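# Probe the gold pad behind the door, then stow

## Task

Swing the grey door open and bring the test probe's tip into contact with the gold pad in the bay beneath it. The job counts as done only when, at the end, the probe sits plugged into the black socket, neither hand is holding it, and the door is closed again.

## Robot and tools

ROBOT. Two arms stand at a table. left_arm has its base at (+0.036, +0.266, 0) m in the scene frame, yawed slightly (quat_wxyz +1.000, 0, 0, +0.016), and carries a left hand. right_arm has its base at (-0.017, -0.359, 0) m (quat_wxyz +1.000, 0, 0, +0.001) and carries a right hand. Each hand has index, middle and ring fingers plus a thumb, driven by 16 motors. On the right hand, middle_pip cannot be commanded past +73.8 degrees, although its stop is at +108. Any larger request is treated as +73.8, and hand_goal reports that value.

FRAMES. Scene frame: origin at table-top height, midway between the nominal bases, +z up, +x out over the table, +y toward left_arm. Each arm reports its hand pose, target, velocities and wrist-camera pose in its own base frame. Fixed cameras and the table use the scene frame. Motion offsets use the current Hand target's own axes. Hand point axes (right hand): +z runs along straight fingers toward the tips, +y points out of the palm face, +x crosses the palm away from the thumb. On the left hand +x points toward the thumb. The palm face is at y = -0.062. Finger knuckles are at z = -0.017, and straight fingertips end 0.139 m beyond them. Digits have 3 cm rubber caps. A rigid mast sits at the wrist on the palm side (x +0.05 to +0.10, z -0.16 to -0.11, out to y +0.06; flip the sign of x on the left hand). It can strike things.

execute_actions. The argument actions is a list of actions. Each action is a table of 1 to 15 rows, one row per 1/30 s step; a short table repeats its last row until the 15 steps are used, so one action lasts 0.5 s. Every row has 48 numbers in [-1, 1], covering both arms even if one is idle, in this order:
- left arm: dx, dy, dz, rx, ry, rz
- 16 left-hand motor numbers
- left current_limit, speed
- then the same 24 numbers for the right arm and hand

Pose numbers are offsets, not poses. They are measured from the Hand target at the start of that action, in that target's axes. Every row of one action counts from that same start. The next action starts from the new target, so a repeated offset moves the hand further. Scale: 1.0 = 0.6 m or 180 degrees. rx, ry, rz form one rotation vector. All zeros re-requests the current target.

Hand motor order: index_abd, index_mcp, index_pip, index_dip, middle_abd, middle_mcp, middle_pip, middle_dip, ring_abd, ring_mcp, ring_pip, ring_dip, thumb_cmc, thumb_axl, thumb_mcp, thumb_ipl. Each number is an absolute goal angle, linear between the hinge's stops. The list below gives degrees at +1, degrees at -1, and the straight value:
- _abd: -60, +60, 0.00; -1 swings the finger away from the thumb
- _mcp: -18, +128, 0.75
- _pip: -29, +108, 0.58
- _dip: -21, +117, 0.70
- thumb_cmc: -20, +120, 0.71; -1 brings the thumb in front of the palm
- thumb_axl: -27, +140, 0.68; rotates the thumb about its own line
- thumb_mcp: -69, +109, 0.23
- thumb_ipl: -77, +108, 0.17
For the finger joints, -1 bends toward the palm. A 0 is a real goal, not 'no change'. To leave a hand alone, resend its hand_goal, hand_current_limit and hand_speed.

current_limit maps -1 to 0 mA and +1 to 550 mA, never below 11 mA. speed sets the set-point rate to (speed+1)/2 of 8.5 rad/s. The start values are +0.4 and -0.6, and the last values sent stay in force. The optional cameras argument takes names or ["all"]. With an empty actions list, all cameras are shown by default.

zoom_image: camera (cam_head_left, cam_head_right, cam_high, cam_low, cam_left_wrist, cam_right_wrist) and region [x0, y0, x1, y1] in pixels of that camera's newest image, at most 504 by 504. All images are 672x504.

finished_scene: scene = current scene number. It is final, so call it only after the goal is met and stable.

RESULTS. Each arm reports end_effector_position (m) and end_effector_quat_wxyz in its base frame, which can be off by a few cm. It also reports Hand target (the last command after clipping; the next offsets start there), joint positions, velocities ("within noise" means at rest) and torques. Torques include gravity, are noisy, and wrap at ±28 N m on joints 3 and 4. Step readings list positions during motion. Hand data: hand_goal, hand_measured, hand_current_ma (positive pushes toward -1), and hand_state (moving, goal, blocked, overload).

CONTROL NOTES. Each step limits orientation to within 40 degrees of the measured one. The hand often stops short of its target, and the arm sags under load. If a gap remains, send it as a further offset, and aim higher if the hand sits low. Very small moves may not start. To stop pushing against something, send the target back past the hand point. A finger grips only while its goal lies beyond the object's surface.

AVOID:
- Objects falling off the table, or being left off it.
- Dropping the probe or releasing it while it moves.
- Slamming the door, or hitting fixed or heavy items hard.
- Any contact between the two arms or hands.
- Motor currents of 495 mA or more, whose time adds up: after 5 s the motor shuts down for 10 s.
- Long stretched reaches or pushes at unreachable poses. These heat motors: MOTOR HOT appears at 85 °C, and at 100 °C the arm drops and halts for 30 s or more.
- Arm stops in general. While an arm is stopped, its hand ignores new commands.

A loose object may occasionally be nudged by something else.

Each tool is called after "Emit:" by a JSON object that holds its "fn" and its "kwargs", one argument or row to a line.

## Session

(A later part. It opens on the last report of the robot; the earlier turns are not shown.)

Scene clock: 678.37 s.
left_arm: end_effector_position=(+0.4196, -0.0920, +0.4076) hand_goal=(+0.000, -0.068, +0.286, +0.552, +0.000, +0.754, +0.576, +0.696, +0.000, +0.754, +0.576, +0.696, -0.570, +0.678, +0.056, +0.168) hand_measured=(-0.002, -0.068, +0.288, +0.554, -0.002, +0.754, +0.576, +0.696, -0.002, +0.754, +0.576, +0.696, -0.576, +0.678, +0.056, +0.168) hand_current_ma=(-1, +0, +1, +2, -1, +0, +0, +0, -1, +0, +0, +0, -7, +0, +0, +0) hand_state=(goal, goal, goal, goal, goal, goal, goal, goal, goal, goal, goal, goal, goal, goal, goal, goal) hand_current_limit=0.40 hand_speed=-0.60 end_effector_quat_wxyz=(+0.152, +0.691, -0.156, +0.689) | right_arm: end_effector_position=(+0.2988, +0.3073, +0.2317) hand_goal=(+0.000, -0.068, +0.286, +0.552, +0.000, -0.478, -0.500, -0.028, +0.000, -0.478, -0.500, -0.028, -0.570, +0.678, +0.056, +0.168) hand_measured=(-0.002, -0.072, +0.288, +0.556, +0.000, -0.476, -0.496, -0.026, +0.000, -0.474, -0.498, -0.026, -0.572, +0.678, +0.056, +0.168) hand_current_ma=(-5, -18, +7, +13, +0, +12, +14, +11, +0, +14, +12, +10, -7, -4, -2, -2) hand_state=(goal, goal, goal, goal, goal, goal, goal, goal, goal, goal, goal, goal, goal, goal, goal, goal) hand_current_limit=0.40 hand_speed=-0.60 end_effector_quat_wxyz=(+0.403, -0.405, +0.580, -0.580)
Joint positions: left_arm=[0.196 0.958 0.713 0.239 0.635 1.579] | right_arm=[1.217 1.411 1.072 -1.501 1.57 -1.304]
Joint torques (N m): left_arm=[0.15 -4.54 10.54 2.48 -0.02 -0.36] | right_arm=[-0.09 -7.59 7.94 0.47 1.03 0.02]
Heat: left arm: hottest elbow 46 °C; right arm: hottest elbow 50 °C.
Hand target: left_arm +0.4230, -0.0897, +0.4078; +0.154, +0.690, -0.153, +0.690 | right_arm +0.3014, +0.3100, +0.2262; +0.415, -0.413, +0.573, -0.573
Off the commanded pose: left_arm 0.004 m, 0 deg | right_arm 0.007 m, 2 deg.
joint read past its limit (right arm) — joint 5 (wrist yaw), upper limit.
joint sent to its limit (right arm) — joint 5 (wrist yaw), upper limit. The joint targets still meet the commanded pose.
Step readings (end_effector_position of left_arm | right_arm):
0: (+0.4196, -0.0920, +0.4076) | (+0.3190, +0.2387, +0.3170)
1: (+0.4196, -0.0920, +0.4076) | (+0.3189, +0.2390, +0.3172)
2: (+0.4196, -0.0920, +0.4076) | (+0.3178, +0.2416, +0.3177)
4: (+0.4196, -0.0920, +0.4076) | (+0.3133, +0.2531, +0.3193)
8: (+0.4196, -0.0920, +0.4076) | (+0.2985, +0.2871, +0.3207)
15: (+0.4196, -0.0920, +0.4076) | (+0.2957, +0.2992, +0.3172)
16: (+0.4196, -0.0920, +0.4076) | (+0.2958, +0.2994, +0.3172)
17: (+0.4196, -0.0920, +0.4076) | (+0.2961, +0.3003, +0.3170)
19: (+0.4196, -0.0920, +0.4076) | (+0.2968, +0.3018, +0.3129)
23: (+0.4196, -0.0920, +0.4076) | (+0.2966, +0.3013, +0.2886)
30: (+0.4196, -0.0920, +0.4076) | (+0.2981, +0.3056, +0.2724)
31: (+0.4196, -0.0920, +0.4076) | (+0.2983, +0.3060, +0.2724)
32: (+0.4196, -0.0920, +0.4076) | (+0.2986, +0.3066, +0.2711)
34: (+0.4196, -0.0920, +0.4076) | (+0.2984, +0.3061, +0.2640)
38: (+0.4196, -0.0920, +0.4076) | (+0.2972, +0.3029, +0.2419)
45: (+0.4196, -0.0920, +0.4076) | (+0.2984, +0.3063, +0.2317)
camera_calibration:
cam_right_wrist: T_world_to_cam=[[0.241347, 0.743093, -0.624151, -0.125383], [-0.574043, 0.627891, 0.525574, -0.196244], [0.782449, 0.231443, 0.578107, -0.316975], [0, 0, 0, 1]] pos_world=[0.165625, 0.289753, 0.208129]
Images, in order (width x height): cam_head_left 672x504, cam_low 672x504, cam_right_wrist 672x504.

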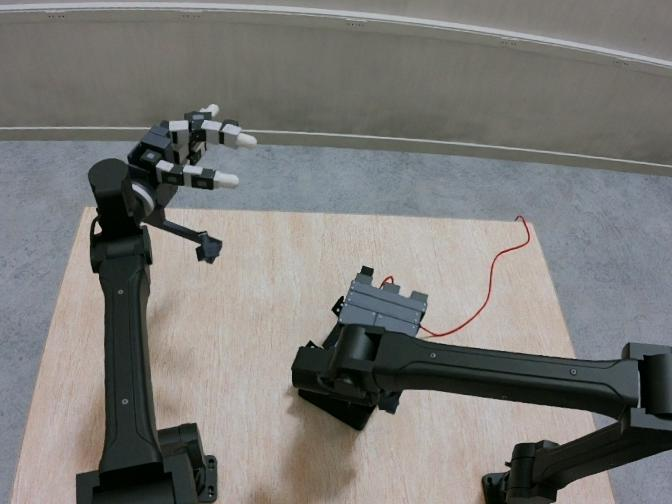

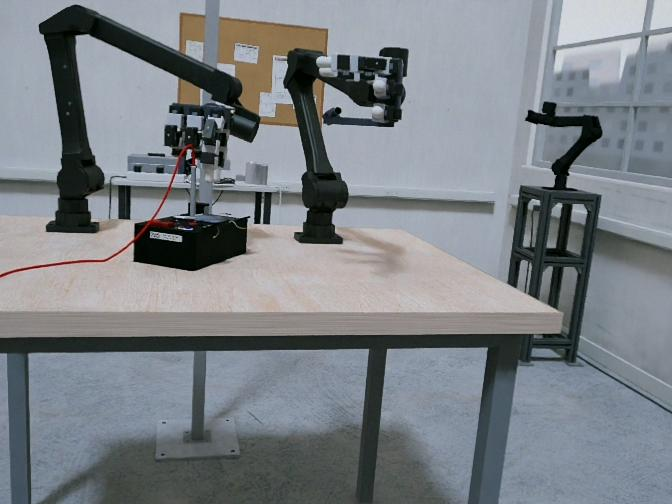

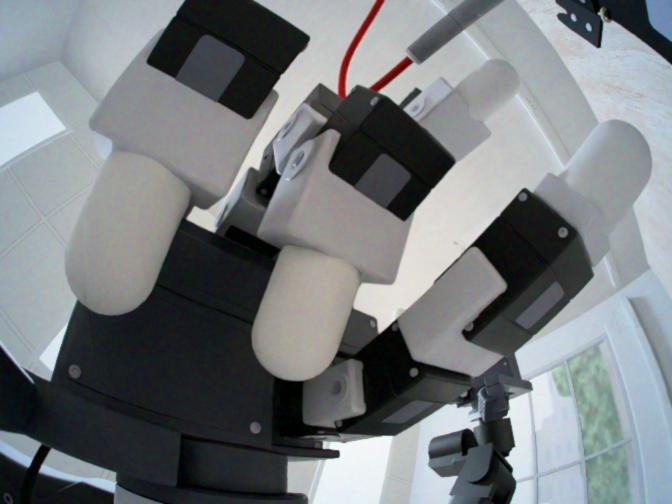

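Emit:
{"fn": "execute_actions", "kwargs": {
  "actions": [
    [[0,0,0,0,0,0,0,-0.068,0.285,0.551,0,0.754,0.576,0.696,0,0.754,0.576,0.696,-0.571,0.678,0.056,0.168,0.4,-0.6,0,0.055,0,0,0,0,0,-0.068,0.285,0.551,0,-0.479,-0.5,-0.029,0,-0.479,-0.5,-0.029,-0.571,0.678,0.056,0.168,0.4,-0.6]]
  ],
  "cameras": ["cam_head_left", "cam_low", "cam_right_wrist"]
}}

Emit:
{"fn": "zoom_image", "kwargs": {
  "camera": "cam_right_wrist",
  "region": [470, 0, 670, 200]
}}

Emit:
{"fn": "zoom_image", "kwargs": {
  "camera": "cam_low",
  "region": [130, 100, 270, 260]
}}

Scene clock: 687.23 s.
left_arm: end_effector_position=(+0.4196, -0.0920, +0.4076) hand_goal=(+0.000, -0.068, +0.286, +0.552, +0.000, +0.754, +0.576, +0.696, +0.000, +0.754, +0.576, +0.696, -0.570, +0.678, +0.056, +0.168) hand_measured=(-0.002, -0.068, +0.288, +0.554, -0.002, +0.754, +0.576, +0.696, -0.002, +0.754, +0.576, +0.696, -0.576, +0.678, +0.056, +0.168) hand_current_ma=(-1, +0, +1, +2, -1, +0, +0, +0, -1, +0, +0, +0, -7, +0, +0, +0) hand_state=(goal, goal, goal, goal, goal, goal, goal, goal, goal, goal, goal, goal, goal, goal, goal, goal) hand_current_limit=0.40 hand_speed=-0.60 end_effector_quat_wxyz=(+0.152, +0.691, -0.156, +0.689) | right_arm: end_effector_position=(+0.2991, +0.3080, +0.1994) hand_goal=(+0.000, -0.068, +0.286, +0.552, +0.000, -0.478, -0.500, -0.028, +0.000, -0.478, -0.500, -0.028, -0.570, +0.678, +0.056, +0.168) hand_measured=(-0.002, -0.072, +0.288, +0.556, +0.000, -0.476, -0.496, -0.026, +0.000, -0.474, -0.498, -0.026, -0.572, +0.678, +0.056, +0.168) hand_current_ma=(-5, -18, +7, +13, +0, +12, +14, +11, +0, +14, +12, +10, -7, -4, -2, -2) hand_state=(goal, goal, goal, goal, goal, goal, goal, goal, goal, goal, goal, goal, goal, goal, goal, goal) hand_current_limit=0.40 hand_speed=-0.60 end_effector_quat_wxyz=(+0.404, -0.404, +0.580, -0.580)
Joint positions: left_arm=[0.196 0.958 0.713 0.239 0.635 1.579] | right_arm=[1.217 1.45 1.02 -1.429 1.57 -1.282]
Joint torques (N m): left_arm=[0.15 -4.48 10.55 2.48 -0.02 -0.37] | right_arm=[-0.38 -7.65 7.77 0.4 1.04 0.08]
Heat: left arm: hottest elbow 46 °C; right arm: hottest elbow 49 °C.
Hand target: left_arm +0.4230, -0.0897, +0.4078; +0.154, +0.690, -0.153, +0.690 | right_arm +0.3014, +0.3100, +0.1931; +0.414, -0.414, +0.573, -0.573
Off the commanded pose: left_arm 0.004 m, 0 deg | right_arm 0.007 m, 2 deg.
joint read past its limit (right arm) — joint 5 (wrist yaw), upper limit.
joint sent to its limit (right arm) — joint 5 (wrist yaw), upper limit. The joint targets still meet the commanded pose.
Step readings (end_effector_position of left_arm | right_arm):
0: (+0.4196, -0.0920, +0.4076) | (+0.2988, +0.3073, +0.2317)
1: (+0.4196, -0.0920, +0.4076) | (+0.2988, +0.3074, +0.2316)
2: (+0.4196, -0.0920, +0.4076) | (+0.2990, +0.3078, +0.2309)
4: (+0.4196, -0.0920, +0.4076) | (+0.2989, +0.3073, +0.2255)
8: (+0.4196, -0.0920, +0.4076) | (+0.2980, +0.3050, +0.2084)
15: (+0.4196, -0.0920, +0.4076) | (+0.2987, +0.3071, +0.1994)
camera_calibration:
cam_right_wrist: T_world_to_cam=[[0.241971, 0.744348, -0.622411, -0.147037], [-0.574616, 0.626818, 0.526228, -0.179137], [0.781835, 0.230315, 0.579386, -0.298378], [0, 0, 0, 1]] pos_world=[0.165926, 0.290454, 0.175626]
Images, in order (width x height): cam_head_left 672x504, cam_low 672x504, cam_right_wrist 672x504.

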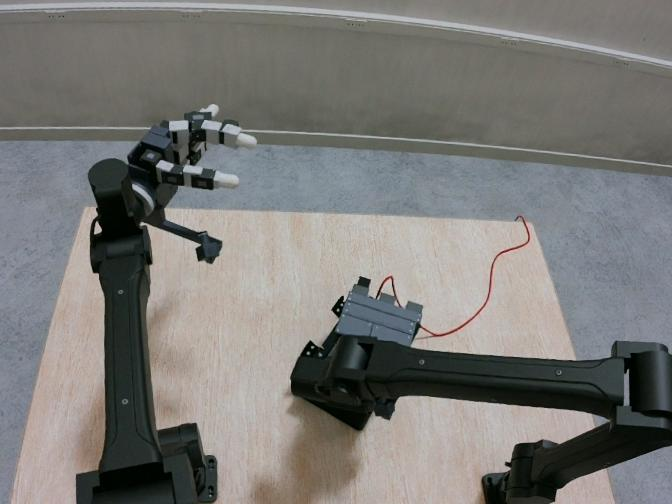

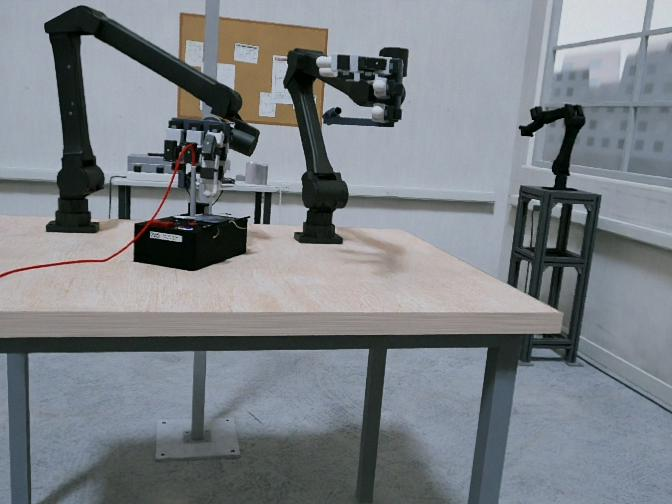

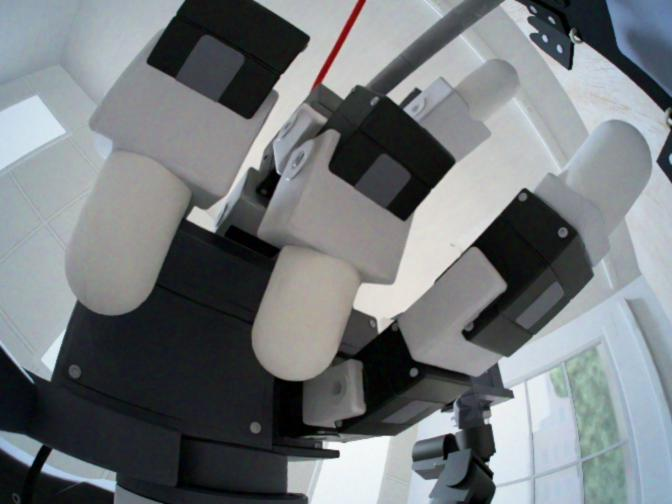

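Scaled by 2.520 from the camera's 672x504 image, which has a finer 960x720 frame.

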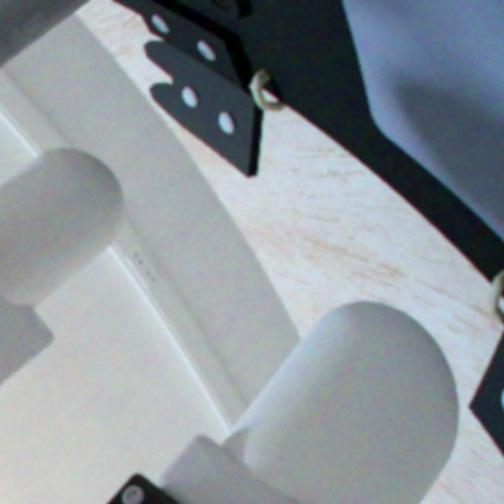

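Scaled by 3.150 from the camera's 672x504 image, which has a finer 960x720 frame.

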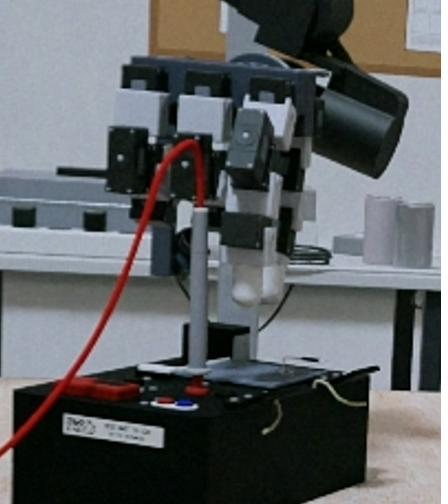

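Emit:
{"fn": "execute_actions", "kwargs": {
  "actions": [
    [[0,0,0,0,0,0,0,-0.068,0.285,0.551,0,0.754,0.576,0.696,0,0.754,0.576,0.696,-0.571,0.678,0.056,0.168,0.4,-0.6,-0.03,0.033,-0.042,0,0,0,0,-0.068,0.285,0.551,0,-0.479,-0.5,-0.029,0,-0.479,-0.5,-0.029,-0.571,0.678,0.056,0.168,0.4,-0.6]]
  ],
  "cameras": ["cam_low", "cam_right_wrist"]
}}

Emit:
{"fn": "zoom_image", "kwargs": {
  "camera": "cam_right_wrist",
  "region": [472, 0, 672, 200]
}}

Emit:
{"fn": "zoom_image", "kwargs": {
  "camera": "cam_low",
  "region": [150, 130, 270, 250]
}}

Scene clock: 702.30 s.
left_arm: end_effector_position=(+0.4196, -0.0920, +0.4076) hand_goal=(+0.000, -0.068, +0.286, +0.552, +0.000, +0.754, +0.576, +0.696, +0.000, +0.754, +0.576, +0.696, -0.570, +0.678, +0.056, +0.168) hand_measured=(-0.002, -0.068, +0.288, +0.554, -0.002, +0.754, +0.576, +0.696, -0.002, +0.754, +0.576, +0.696, -0.576, +0.678, +0.056, +0.168) hand_current_ma=(-1, +0, +1, +2, -1, +0, +0, +0, -1, +0, +0, +0, -7, +0, +0, +0) hand_state=(goal, goal, goal, goal, goal, goal, goal, goal, goal, goal, goal, goal, goal, goal, goal, goal) hand_current_limit=0.40 hand_speed=-0.60 end_effector_quat_wxyz=(+0.152, +0.691, -0.156, +0.689) | right_arm: end_effector_position=(+0.2849, +0.3298, +0.1816) hand_goal=(+0.000, -0.068, +0.286, +0.552, +0.000, -0.478, -0.500, -0.028, +0.000, -0.478, -0.500, -0.028, -0.570, +0.678, +0.056, +0.168) hand_measured=(-0.002, -0.072, +0.288, +0.556, +0.000, -0.476, -0.496, -0.026, +0.000, -0.476, -0.498, -0.026, -0.572, +0.678, +0.056, +0.168) hand_current_ma=(-5, -18, +7, +13, +0, +11, +14, +11, +0, +14, +12, +10, -7, -4, -2, -2) hand_state=(goal, goal, goal, goal, goal, goal, goal, goal, goal, goal, goal, goal, goal, goal, goal, goal) hand_current_limit=0.40 hand_speed=-0.60 end_effector_quat_wxyz=(+0.416, -0.420, +0.572, -0.568)
Joint positions: left_arm=[0.196 0.958 0.713 0.239 0.635 1.579] | right_arm=[1.268 1.492 1.016 -1.395 1.564 -1.272]
Joint torques (N m): left_arm=[0.21 -4.48 10.52 2.48 -0.02 -0.36] | right_arm=[0.5 -8.41 7.56 0.5 1.01 0.13]
Heat: left arm: hottest elbow 46 °C; right arm: hottest elbow 47 °C.
Hand target: left_arm +0.4230, -0.0897, +0.4078; +0.154, +0.690, -0.153, +0.690 | right_arm +0.2831, +0.3351, +0.1733; +0.414, -0.414, +0.573, -0.574
Off the commanded pose: left_arm 0.004 m, 0 deg | right_arm 0.010 m, 1 deg.
Step readings (end_effector_position of left_arm | right_arm):
0: (+0.4196, -0.0920, +0.4076) | (+0.2991, +0.3081, +0.1994)
1: (+0.4196, -0.0920, +0.4076) | (+0.2991, +0.3081, +0.1994)
2: (+0.4196, -0.0920, +0.4076) | (+0.2989, +0.3089, +0.1992)
4: (+0.4196, -0.0920, +0.4076) | (+0.2971, +0.3128, +0.1971)
8: (+0.4196, -0.0920, +0.4076) | (+0.2893, +0.3243, +0.1884)
15: (+0.4196, -0.0920, +0.4076) | (+0.2848, +0.3297, +0.1816)
camera_calibration:
cam_right_wrist: T_world_to_cam=[[0.20158, 0.755701, -0.623123, -0.162956], [-0.600813, 0.597837, 0.530673, -0.175392], [0.773556, 0.267407, 0.574547, -0.291004], [0, 0, 0, 1]] pos_world=[0.152578, 0.305818, 0.15873]
Images, in order (width x height): cam_low 672x504, cam_right_wrist 672x504.

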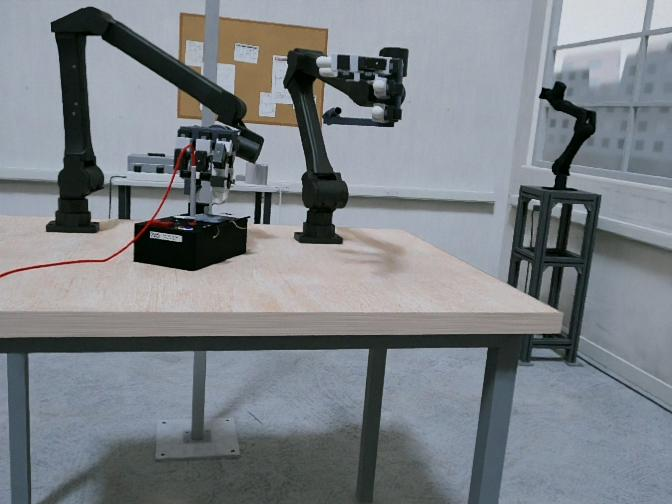

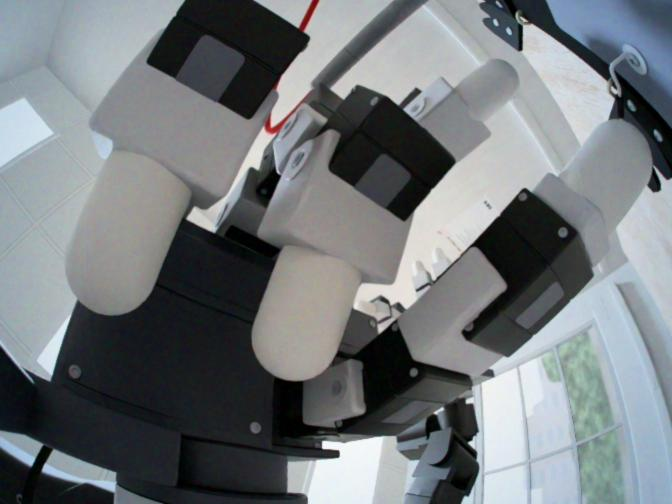

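Scaled by 2.520 from the camera's 672x504 image, which has a finer 960x720 frame.

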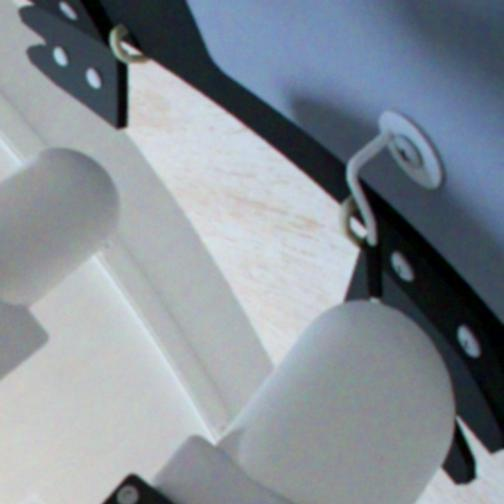

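Scaled by 4.200 from the camera's 672x504 image, which has a finer 960x720 frame.

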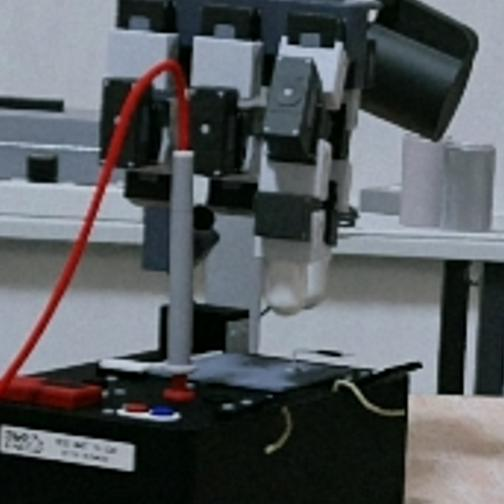

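Emit:
{"fn": "execute_actions", "kwargs": {
  "actions": [
    [[0,0,0,0,0,0,0,-0.068,0.285,0.551,0,0.754,0.576,0.696,0,0.754,0.576,0.696,-0.571,0.678,0.056,0.168,0.4,-0.6,-0.048,0.01,0.022,0,0,0,0,-0.068,0.285,0.551,0,-0.479,-0.5,-0.029,0,-0.479,-0.5,-0.029,-0.571,0.678,0.056,0.168,0.4,-0.6]]
  ],
  "cameras": ["cam_low", "cam_right_wrist"]
}}

Emit:
{"fn": "zoom_image", "kwargs": {
  "camera": "cam_right_wrist",
  "region": [472, 0, 672, 200]
}}

Emit:
{"fn": "zoom_image", "kwargs": {
  "camera": "cam_low",
  "region": [150, 130, 270, 250]
}}

Scene clock: 730.93 s.
left_arm: end_effector_position=(+0.4196, -0.0920, +0.4076) hand_goal=(+0.000, -0.068, +0.286, +0.552, +0.000, +0.754, +0.576, +0.696, +0.000, +0.754, +0.576, +0.696, -0.570, +0.678, +0.056, +0.168) hand_measured=(-0.002, -0.068, +0.288, +0.554, -0.002, +0.754, +0.576, +0.696, -0.002, +0.754, +0.576, +0.696, -0.576, +0.678, +0.056, +0.168) hand_current_ma=(-1, +0, +1, +2, -1, +0, +0, +0, -1, +0, +0, +0, -7, +0, +0, +0) hand_state=(goal, goal, goal, goal, goal, goal, goal, goal, goal, goal, goal, goal, goal, goal, goal, goal) hand_current_limit=0.40 hand_speed=-0.60 end_effector_quat_wxyz=(+0.152, +0.691, -0.156, +0.689) | right_arm: end_effector_position=(+0.2956, +0.3478, +0.1645) hand_goal=(+0.000, -0.068, +0.286, +0.552, +0.000, -0.478, -0.500, -0.028, +0.000, -0.478, -0.500, -0.028, -0.570, +0.678, +0.056, +0.168) hand_measured=(-0.002, -0.072, +0.288, +0.556, +0.000, -0.476, -0.496, -0.026, +0.000, -0.476, -0.498, -0.026, -0.572, +0.678, +0.056, +0.168) hand_current_ma=(-5, -20, +7, +13, +0, +11, +14, +11, +0, +14, +12, +10, -5, -4, -2, -2) hand_state=(goal, goal, goal, goal, goal, goal, goal, goal, goal, goal, goal, goal, goal, goal, goal, goal) hand_current_limit=0.40 hand_speed=-0.60 end_effector_quat_wxyz=(+0.410, -0.421, +0.569, -0.575)
Joint positions: left_arm=[0.196 0.958 0.713 0.239 0.635 1.579] | right_arm=[1.257 1.575 1.059 -1.367 1.568 -1.276]
Joint torques (N m): left_arm=[0.15 -4.48 10.54 2.5 -0.02 -0.36] | right_arm=[-0.91 -8.47 10.32 0.62 1.12 -0.1]
Heat: left arm: hottest elbow 47 °C; right arm: hottest elbow 47 °C.
Hand target: left_arm +0.4230, -0.0897, +0.4078; +0.154, +0.690, -0.153, +0.690 | right_arm +0.3048, +0.3583, +0.1674; +0.415, -0.413, +0.573, -0.573
Off the commanded pose: left_arm 0.004 m, 0 deg | right_arm 0.014 m, 1 deg.
joint sent to its limit (right arm) — joint 5 (wrist yaw), upper limit. The joint targets still meet the commanded pose.
Step readings (end_effector_position of left_arm | right_arm):
0: (+0.4196, -0.0920, +0.4076) | (+0.2849, +0.3298, +0.1816)
1: (+0.4196, -0.0920, +0.4076) | (+0.2849, +0.3299, +0.1816)
2: (+0.4196, -0.0920, +0.4076) | (+0.2851, +0.3303, +0.1809)
4: (+0.4196, -0.0920, +0.4076) | (+0.2865, +0.3339, +0.1768)
8: (+0.4196, -0.0920, +0.4076) | (+0.2910, +0.3439, +0.1646)
15: (+0.4196, -0.0920, +0.4076) | (+0.2953, +0.3478, +0.1643)
camera_calibration:
cam_right_wrist: T_world_to_cam=[[0.208313, 0.743285, -0.635714, -0.185043], [-0.595041, 0.612158, 0.520757, -0.17566], [0.776229, 0.269796, 0.569806, -0.295203], [0, 0, 0, 1]] pos_world=[0.163167, 0.324716, 0.14205]
Images, in order (width x height): cam_low 672x504, cam_right_wrist 672x504.

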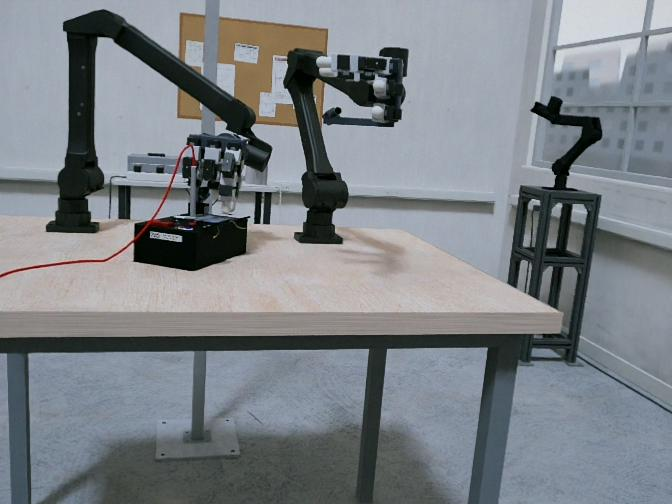

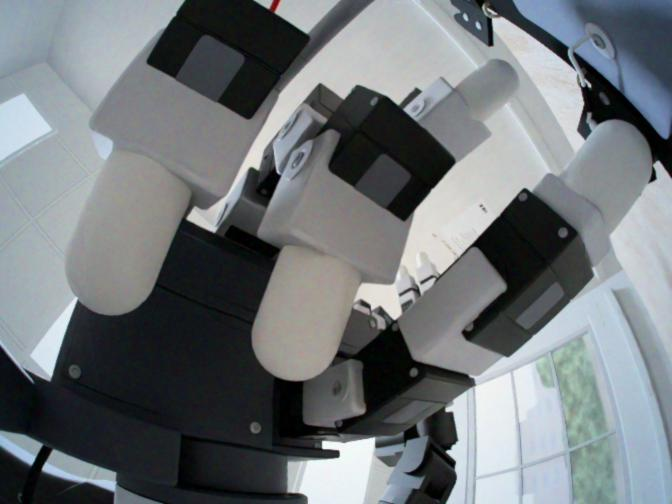

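Scaled by 2.520 from the camera's 672x504 image, which has a finer 960x720 frame.

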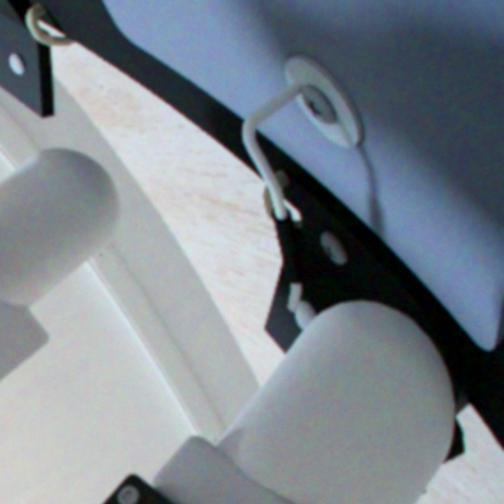

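Scaled by 4.200 from the camera's 672x504 image, which has a finer 960x720 frame.

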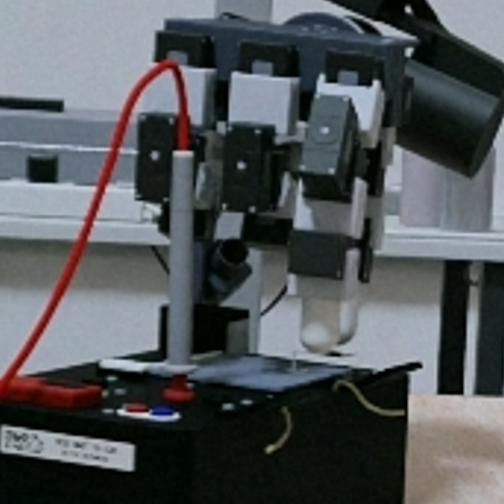

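Emit:
{"fn": "execute_actions", "kwargs": {
  "actions": [
    [[0,0,0,0,0,0,0,-0.068,0.285,0.551,0,0.754,0.576,0.696,0,0.754,0.576,0.696,-0.571,0.678,0.056,0.168,0.4,-0.6,0.0195,0.0223,-0.0097,0,0,0,0,-0.068,0.285,0.551,0,-0.479,-0.5,-0.029,0,-0.479,-0.5,-0.029,-0.571,0.678,0.056,0.168,0.4,-0.6]]
  ],
  "cameras": ["cam_low", "cam_right_wrist"]
}}

Emit:
{"fn": "zoom_image", "kwargs": {
  "camera": "cam_right_wrist",
  "region": [472, 0, 672, 200]
}}

Emit:
{"fn": "zoom_image", "kwargs": {
  "camera": "cam_low",
  "region": [180, 180, 270, 250]
}}

Scene clock: 757.47 s.
left_arm: end_effector_position=(+0.4196, -0.0920, +0.4076) hand_goal=(+0.000, -0.068, +0.286, +0.552, +0.000, +0.754, +0.576, +0.696, +0.000, +0.754, +0.576, +0.696, -0.570, +0.678, +0.056, +0.168) hand_measured=(-0.002, -0.068, +0.288, +0.554, -0.002, +0.754, +0.576, +0.696, -0.002, +0.754, +0.576, +0.696, -0.576, +0.678, +0.056, +0.168) hand_current_ma=(-1, +0, +1, +2, -1, +0, +0, +0, -1, +0, +0, +0, -7, +0, +0, +0) hand_state=(goal, goal, goal, goal, goal, goal, goal, goal, goal, goal, goal, goal, goal, goal, goal, goal) hand_current_limit=0.40 hand_speed=-0.60 end_effector_quat_wxyz=(+0.152, +0.691, -0.156, +0.689) | right_arm: end_effector_position=(+0.2962, +0.3496, +0.1643) hand_goal=(+0.000, -0.068, +0.286, +0.552, +0.000, -0.478, -0.500, -0.028, +0.000, -0.478, -0.500, -0.028, -0.570, +0.678, +0.056, +0.168) hand_measured=(-0.002, -0.072, +0.288, +0.556, +0.000, -0.476, -0.496, -0.026, +0.000, -0.476, -0.498, -0.026, -0.572, +0.678, +0.056, +0.168) hand_current_ma=(-5, -20, +7, +13, +0, +11, +14, +11, +0, +14, +12, +10, -5, -4, -2, -2) hand_state=(goal, goal, goal, goal, goal, goal, goal, goal, goal, goal, goal, goal, goal, goal, goal, goal) hand_current_limit=0.40 hand_speed=-0.60 end_effector_quat_wxyz=(+0.414, -0.417, +0.572, -0.572)
Joint positions: left_arm=[0.196 0.958 0.713 0.239 0.635 1.579] | right_arm=[1.257 1.575 1.058 -1.353 1.569 -1.276]
Joint torques (N m): left_arm=[0.21 -4.42 10.54 2.48 -0.02 -0.36] | right_arm=[0.15 -9.58 6.24 0.9 1.05 0.15]
Heat: left arm: hottest elbow 47 °C; right arm: hottest elbow 46 °C.
Hand target: left_arm +0.4230, -0.0897, +0.4078; +0.154, +0.690, -0.153, +0.690 | right_arm +0.2957, +0.3490, +0.1541; +0.415, -0.413, +0.573, -0.573
Off the commanded pose: left_arm 0.004 m, 0 deg | right_arm 0.010 m, 0 deg.
Step readings (end_effector_position of left_arm | right_arm):
0: (+0.4196, -0.0920, +0.4076) | (+0.2956, +0.3478, +0.1645)
1: (+0.4196, -0.0920, +0.4076) | (+0.2956, +0.3478, +0.1645)
2: (+0.4196, -0.0920, +0.4076) | (+0.2957, +0.3481, +0.1644)
4: (+0.4196, -0.0920, +0.4076) | (+0.2960, +0.3489, +0.1645)
8: (+0.4196, -0.0920, +0.4076) | (+0.2962, +0.3496, +0.1644)
15: (+0.4196, -0.0920, +0.4076) | (+0.2962, +0.3496, +0.1643)
camera_calibration:
cam_right_wrist: T_world_to_cam=[[0.21092, 0.751019, -0.625686, -0.191759], [-0.597411, 0.605671, 0.525606, -0.174063], [0.7737, 0.262931, 0.576415, -0.293927], [0, 0, 0, 1]] pos_world=[0.16387, 0.326722, 0.140932]
Images, in order (width x height): cam_low 672x504, cam_right_wrist 672x504.

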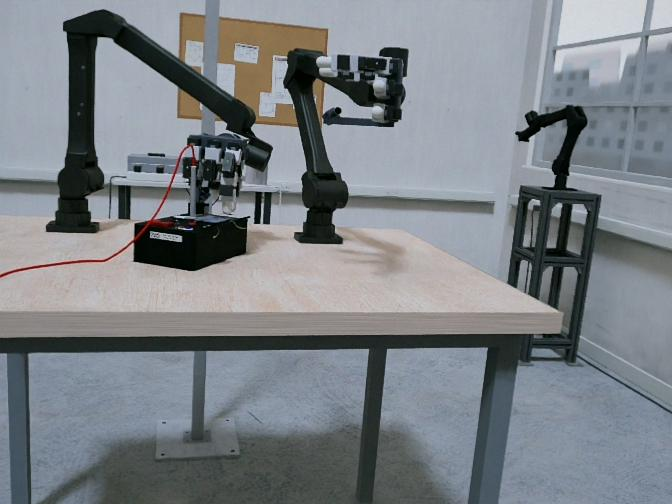

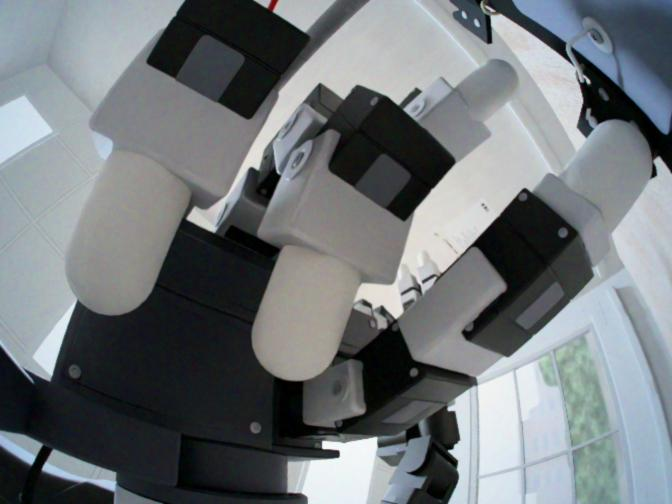

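Scaled by 2.520 from the camera's 672x504 image, which has a finer 960x720 frame.

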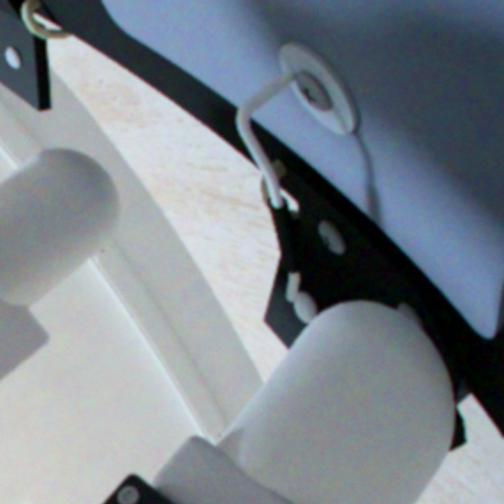

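Scaled by 5.600 from the camera's 672x504 image, which has a finer 960x720 frame.

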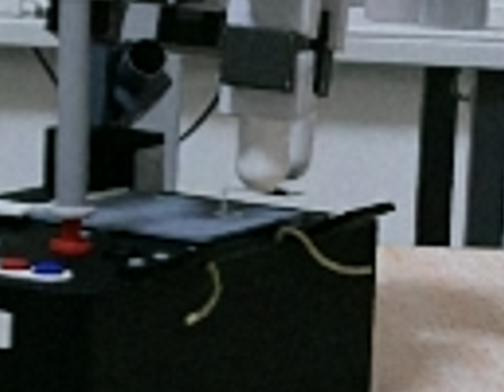

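Emit:
{"fn": "execute_actions", "kwargs": {
  "actions": [
    [[0,0,0,0,0,0,0,-0.068,0.285,0.551,0,0.754,0.576,0.696,0,0.754,0.576,0.696,-0.571,0.678,0.056,0.168,0.4,-0.6,0,0.015,0,0,0,0,0,-0.068,0.285,0.551,0,-0.479,-0.5,-0.029,0,-0.479,-0.5,-0.029,-0.571,0.678,0.056,0.168,0.4,-0.6]]
  ],
  "cameras": ["cam_low", "cam_right_wrist"]
}}

Emit:
{"fn": "zoom_image", "kwargs": {
  "camera": "cam_right_wrist",
  "region": [472, 0, 672, 200]
}}

Scene clock: 765.70 s.
left_arm: end_effector_position=(+0.4196, -0.0920, +0.4076) hand_goal=(+0.000, -0.068, +0.286, +0.552, +0.000, +0.754, +0.576, +0.696, +0.000, +0.754, +0.576, +0.696, -0.570, +0.678, +0.056, +0.168) hand_measured=(-0.002, -0.068, +0.288, +0.554, -0.002, +0.754, +0.576, +0.696, -0.002, +0.754, +0.576, +0.696, -0.576, +0.678, +0.056, +0.168) hand_current_ma=(-1, +0, +1, +2, -1, +0, +0, +0, -1, +0, +0, +0, -7, +0, +0, +0) hand_state=(goal, goal, goal, goal, goal, goal, goal, goal, goal, goal, goal, goal, goal, goal, goal, goal) hand_current_limit=0.40 hand_speed=-0.60 end_effector_quat_wxyz=(+0.152, +0.691, -0.156, +0.689) | right_arm: end_effector_position=(+0.2962, +0.3496, +0.1634) hand_goal=(+0.000, -0.068, +0.286, +0.552, +0.000, -0.478, -0.500, -0.028, +0.000, -0.478, -0.500, -0.028, -0.570, +0.678, +0.056, +0.168) hand_measured=(-0.002, -0.072, +0.288, +0.556, +0.000, -0.476, -0.496, -0.026, +0.000, -0.476, -0.498, -0.026, -0.572, +0.678, +0.056, +0.168) hand_current_ma=(-5, -20, +7, +13, +0, +11, +14, +11, +0, +14, +12, +10, -5, -4, -2, -2) hand_state=(goal, goal, goal, goal, goal, goal, goal, goal, goal, goal, goal, goal, goal, goal, goal, goal) hand_current_limit=0.40 hand_speed=-0.60 end_effector_quat_wxyz=(+0.413, -0.419, +0.570, -0.574)
Joint positions: left_arm=[0.196 0.958 0.713 0.239 0.635 1.579] | right_arm=[1.257 1.575 1.057 -1.34 1.569 -1.293]
Joint torques (N m): left_arm=[0.15 -4.48 10.54 2.48 -0.02 -0.36] | right_arm=[0.09 -8.76 5.35 1.22 1.05 0.34]
Heat: left arm: hottest elbow 47 °C; right arm: hottest elbow 46 °C.
Hand target: left_arm +0.4230, -0.0897, +0.4078; +0.154, +0.690, -0.153, +0.690 | right_arm +0.2956, +0.3489, +0.1450; +0.414, -0.413, +0.573, -0.573
Off the commanded pose: left_arm 0.004 m, 0 deg | right_arm 0.018 m, 1 deg.
joint read past its limit (right arm) — joint 5 (wrist yaw), upper limit.
Step readings (end_effector_position of left_arm | right_arm):
0: (+0.4196, -0.0920, +0.4076) | (+0.2962, +0.3496, +0.1643)
1: (+0.4196, -0.0920, +0.4076) | (+0.2962, +0.3496, +0.1643)
2: (+0.4196, -0.0920, +0.4076) | (+0.2962, +0.3494, +0.1641)
4: (+0.4196, -0.0920, +0.4076) | (+0.2962, +0.3494, +0.1640)
8: (+0.4196, -0.0920, +0.4076) | (+0.2962, +0.3494, +0.1638)
15: (+0.4196, -0.0920, +0.4076) | (+0.2962, +0.3495, +0.1636)
camera_calibration:
cam_right_wrist: T_world_to_cam=[[0.209927, 0.747579, -0.630124, -0.19008], [-0.596732, 0.608493, 0.523113, -0.174425], [0.774495, 0.266199, 0.573843, -0.294452], [0, 0, 0, 1]] pos_world=[0.163869, 0.326619, 0.14044]
Images, in order (width x height): cam_low 672x504, cam_right_wrist 672x504.

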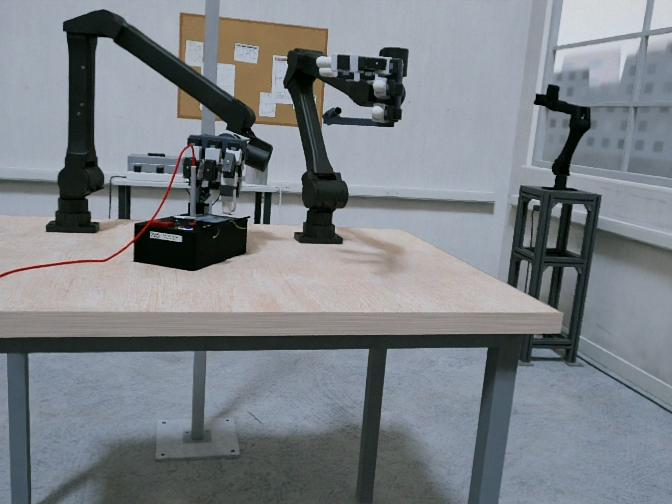

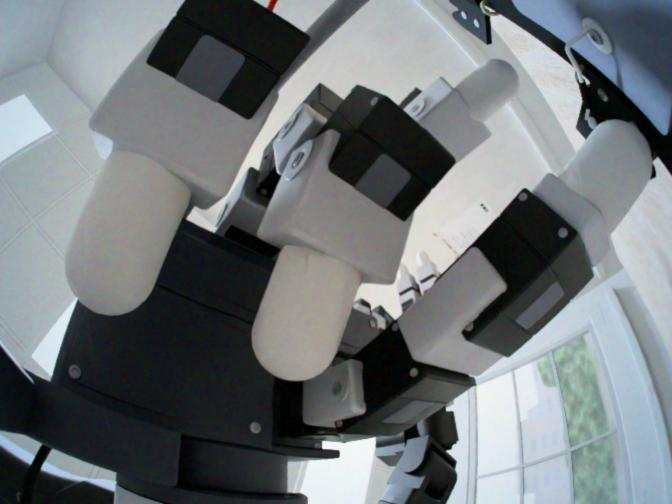

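Scaled by 2.520 from the camera's 672x504 image, which has a finer 960x720 frame.

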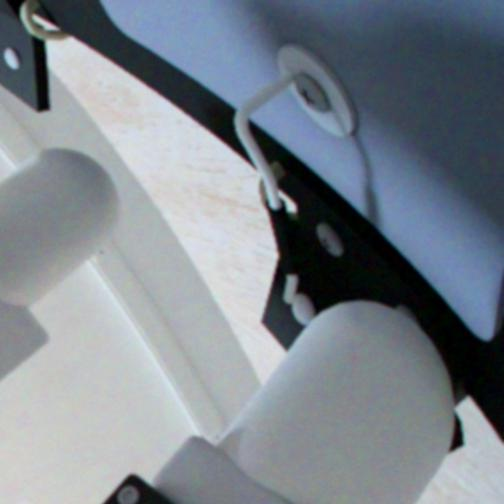

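Emit:
{"fn": "zoom_image", "kwargs": {
  "camera": "cam_low",
  "region": [160, 120, 280, 250]
}}

Emit:
{"fn": "zoom_image", "kwargs": {
  "camera": "cam_right_wrist",
  "region": [0, 0, 504, 504]
}}

Scaled by 3.877 from the camera's 672x504 image, which has a finer 960x720 frame.

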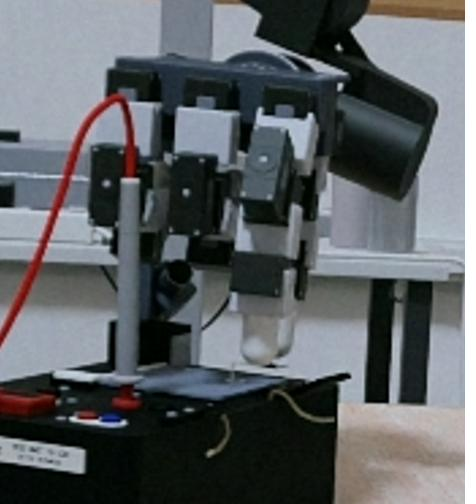

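Scaled by 1.000.

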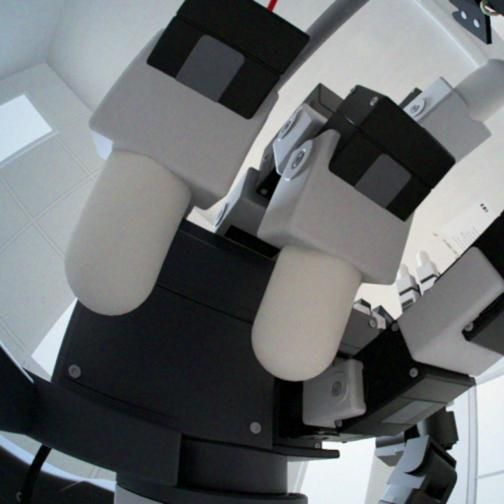

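Emit:
{"fn": "execute_actions", "kwargs": {
  "actions": [
    [[0,0,0,0,0,0,0,-0.068,0.285,0.551,0,0.754,0.576,0.696,0,0.754,0.576,0.696,-0.571,0.678,0.056,0.168,0.4,-0.6,0.01,-0.05,-0.005,0,0,0,0,-0.068,0.285,0.551,0,-0.479,-0.5,-0.029,0,-0.479,-0.5,-0.029,-0.571,0.678,0.056,0.168,0.4,-0.6]],
    [[0,0,0,0,0,0,0,-0.068,0.285,0.551,0,0.754,0.576,0.696,0,0.754,0.576,0.696,-0.571,0.678,0.056,0.168,0.4,-0.6,-0.01,0.055,-0.005,0,0,0,0,-0.068,0.285,0.551,0,-0.479,-0.5,-0.029,0,-0.479,-0.5,-0.029,-0.571,0.678,0.056,0.168,0.4,-0.6]]
  ],
  "cameras": ["cam_low", "cam_right_wrist"]
}}

Emit:
{"fn": "zoom_image", "kwargs": {
  "camera": "cam_right_wrist",
  "region": [472, 0, 672, 200]
}}

Emit:
{"fn": "zoom_image", "kwargs": {
  "camera": "cam_low",
  "region": [160, 120, 280, 250]
}}

Scene clock: 818.37 s.
left_arm: end_effector_position=(+0.4196, -0.0920, +0.4076) hand_goal=(+0.000, -0.068, +0.286, +0.552, +0.000, +0.754, +0.576, +0.696, +0.000, +0.754, +0.576, +0.696, -0.570, +0.678, +0.056, +0.168) hand_measured=(-0.002, -0.068, +0.288, +0.554, -0.002, +0.754, +0.576, +0.696, -0.002, +0.754, +0.576, +0.696, -0.576, +0.678, +0.056, +0.168) hand_current_ma=(-1, +0, +1, +2, -1, +0, +0, +0, -1, +0, +0, +0, -7, +0, +0, +0) hand_state=(goal, goal, goal, goal, goal, goal, goal, goal, goal, goal, goal, goal, goal, goal, goal, goal) hand_current_limit=0.40 hand_speed=-0.60 end_effector_quat_wxyz=(+0.152, +0.691, -0.156, +0.689) | right_arm: end_effector_position=(+0.2939, +0.3447, +0.1649) hand_goal=(+0.000, -0.068, +0.286, +0.552, +0.000, -0.478, -0.500, -0.028, +0.000, -0.478, -0.500, -0.028, -0.570, +0.678, +0.056, +0.168) hand_measured=(-0.002, -0.072, +0.288, +0.554, +0.000, -0.476, -0.496, -0.026, +0.000, -0.476, -0.498, -0.026, -0.572, +0.678, +0.056, +0.168) hand_current_ma=(-4, -22, +6, +13, +0, +11, +14, +11, +0, +13, +12, +10, -5, -4, -2, -2) hand_state=(goal, goal, goal, goal, goal, goal, goal, goal, goal, goal, goal, goal, goal, goal, goal, goal) hand_current_limit=0.40 hand_speed=-0.60 end_effector_quat_wxyz=(+0.417, -0.415, +0.573, -0.570)
Joint positions: left_arm=[0.196 0.958 0.713 0.239 0.635 1.579] | right_arm=[1.259 1.552 1.034 -1.319 1.57 -1.3]
Joint torques (N m): left_arm=[0.21 -4.42 10.54 2.5 -0.01 -0.37] | right_arm=[0.44 -7.18 6.27 1.05 0.79 0.26]
Heat: left arm: hottest elbow 48 °C; right arm: hottest elbow 43 °C.
Hand target: left_arm +0.4230, -0.0897, +0.4078; +0.154, +0.690, -0.153, +0.690 | right_arm +0.2899, +0.3510, +0.1420; +0.415, -0.413, +0.573, -0.573
Off the commanded pose: left_arm 0.004 m, 0 deg | right_arm 0.024 m, 1 deg.
joint read past its limit (right arm) — joint 5 (wrist yaw), upper limit.
Step readings (end_effector_position of left_arm | right_arm):
0: (+0.4196, -0.0920, +0.4076) | (+0.2963, +0.3496, +0.1634)
1: (+0.4196, -0.0920, +0.4076) | (+0.2963, +0.3496, +0.1634)
2: (+0.4196, -0.0920, +0.4076) | (+0.2962, +0.3496, +0.1639)
4: (+0.4196, -0.0920, +0.4076) | (+0.2959, +0.3487, +0.1648)
8: (+0.4196, -0.0920, +0.4076) | (+0.2950, +0.3459, +0.1668)
15: (+0.4196, -0.0920, +0.4076) | (+0.2948, +0.3450, +0.1711)
16: (+0.4196, -0.0920, +0.4076) | (+0.2948, +0.3450, +0.1711)
17: (+0.4196, -0.0920, +0.4076) | (+0.2946, +0.3448, +0.1707)
19: (+0.4196, -0.0920, +0.4076) | (+0.2944, +0.3441, +0.1683)
23: (+0.4196, -0.0920, +0.4076) | (+0.2941, +0.3442, +0.1652)
30: (+0.4196, -0.0920, +0.4076) | (+0.2940, +0.3444, +0.1650)
camera_calibration:
cam_right_wrist: T_world_to_cam=[[0.211556, 0.756519, -0.618808, -0.190392], [-0.60074, 0.600069, 0.528231, -0.170371], [0.770945, 0.259992, 0.581419, -0.290222], [0, 0, 0, 1]] pos_world=[0.161675, 0.321725, 0.14092]
Images, in order (width x height): cam_low 672x504, cam_right_wrist 672x504.

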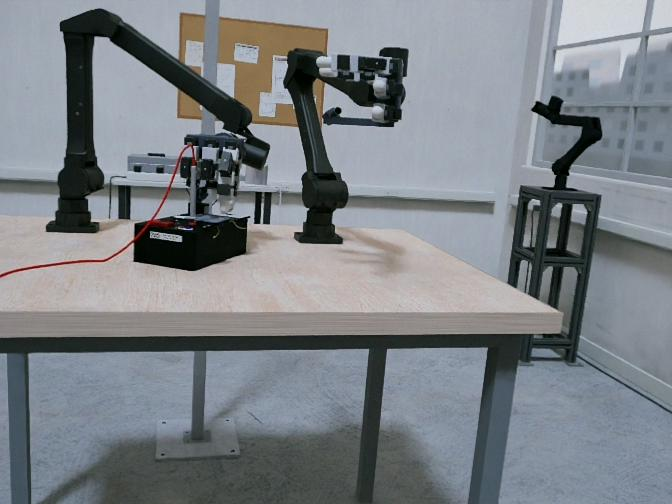

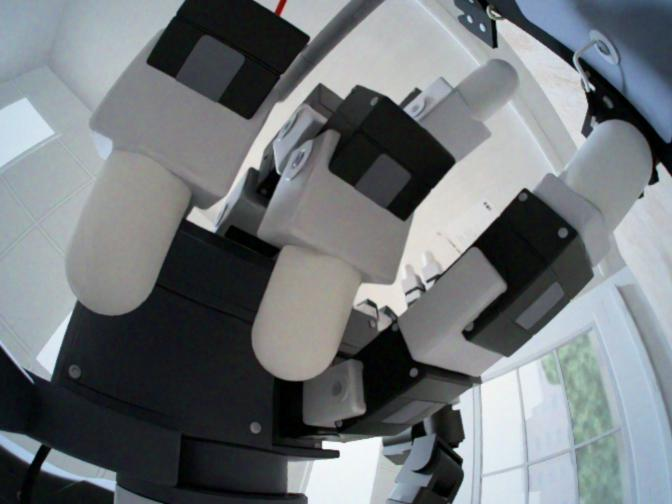

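Scaled by 2.520 from the camera's 672x504 image, which has a finer 960x720 frame.

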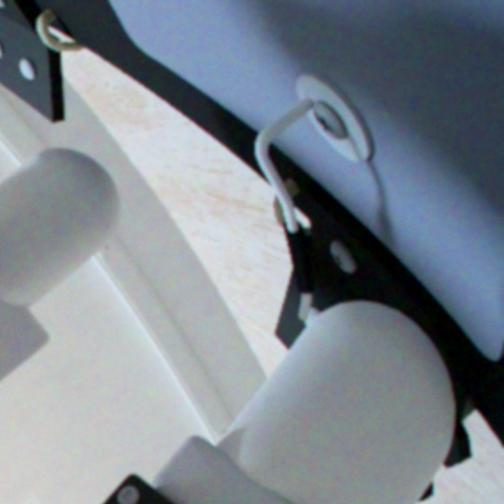

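Scaled by 3.877 from the camera's 672x504 image, which has a finer 960x720 frame.

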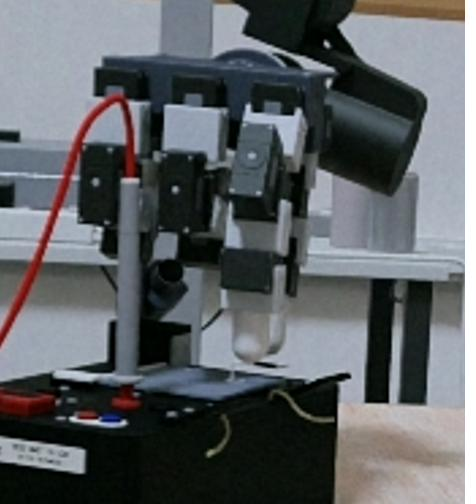

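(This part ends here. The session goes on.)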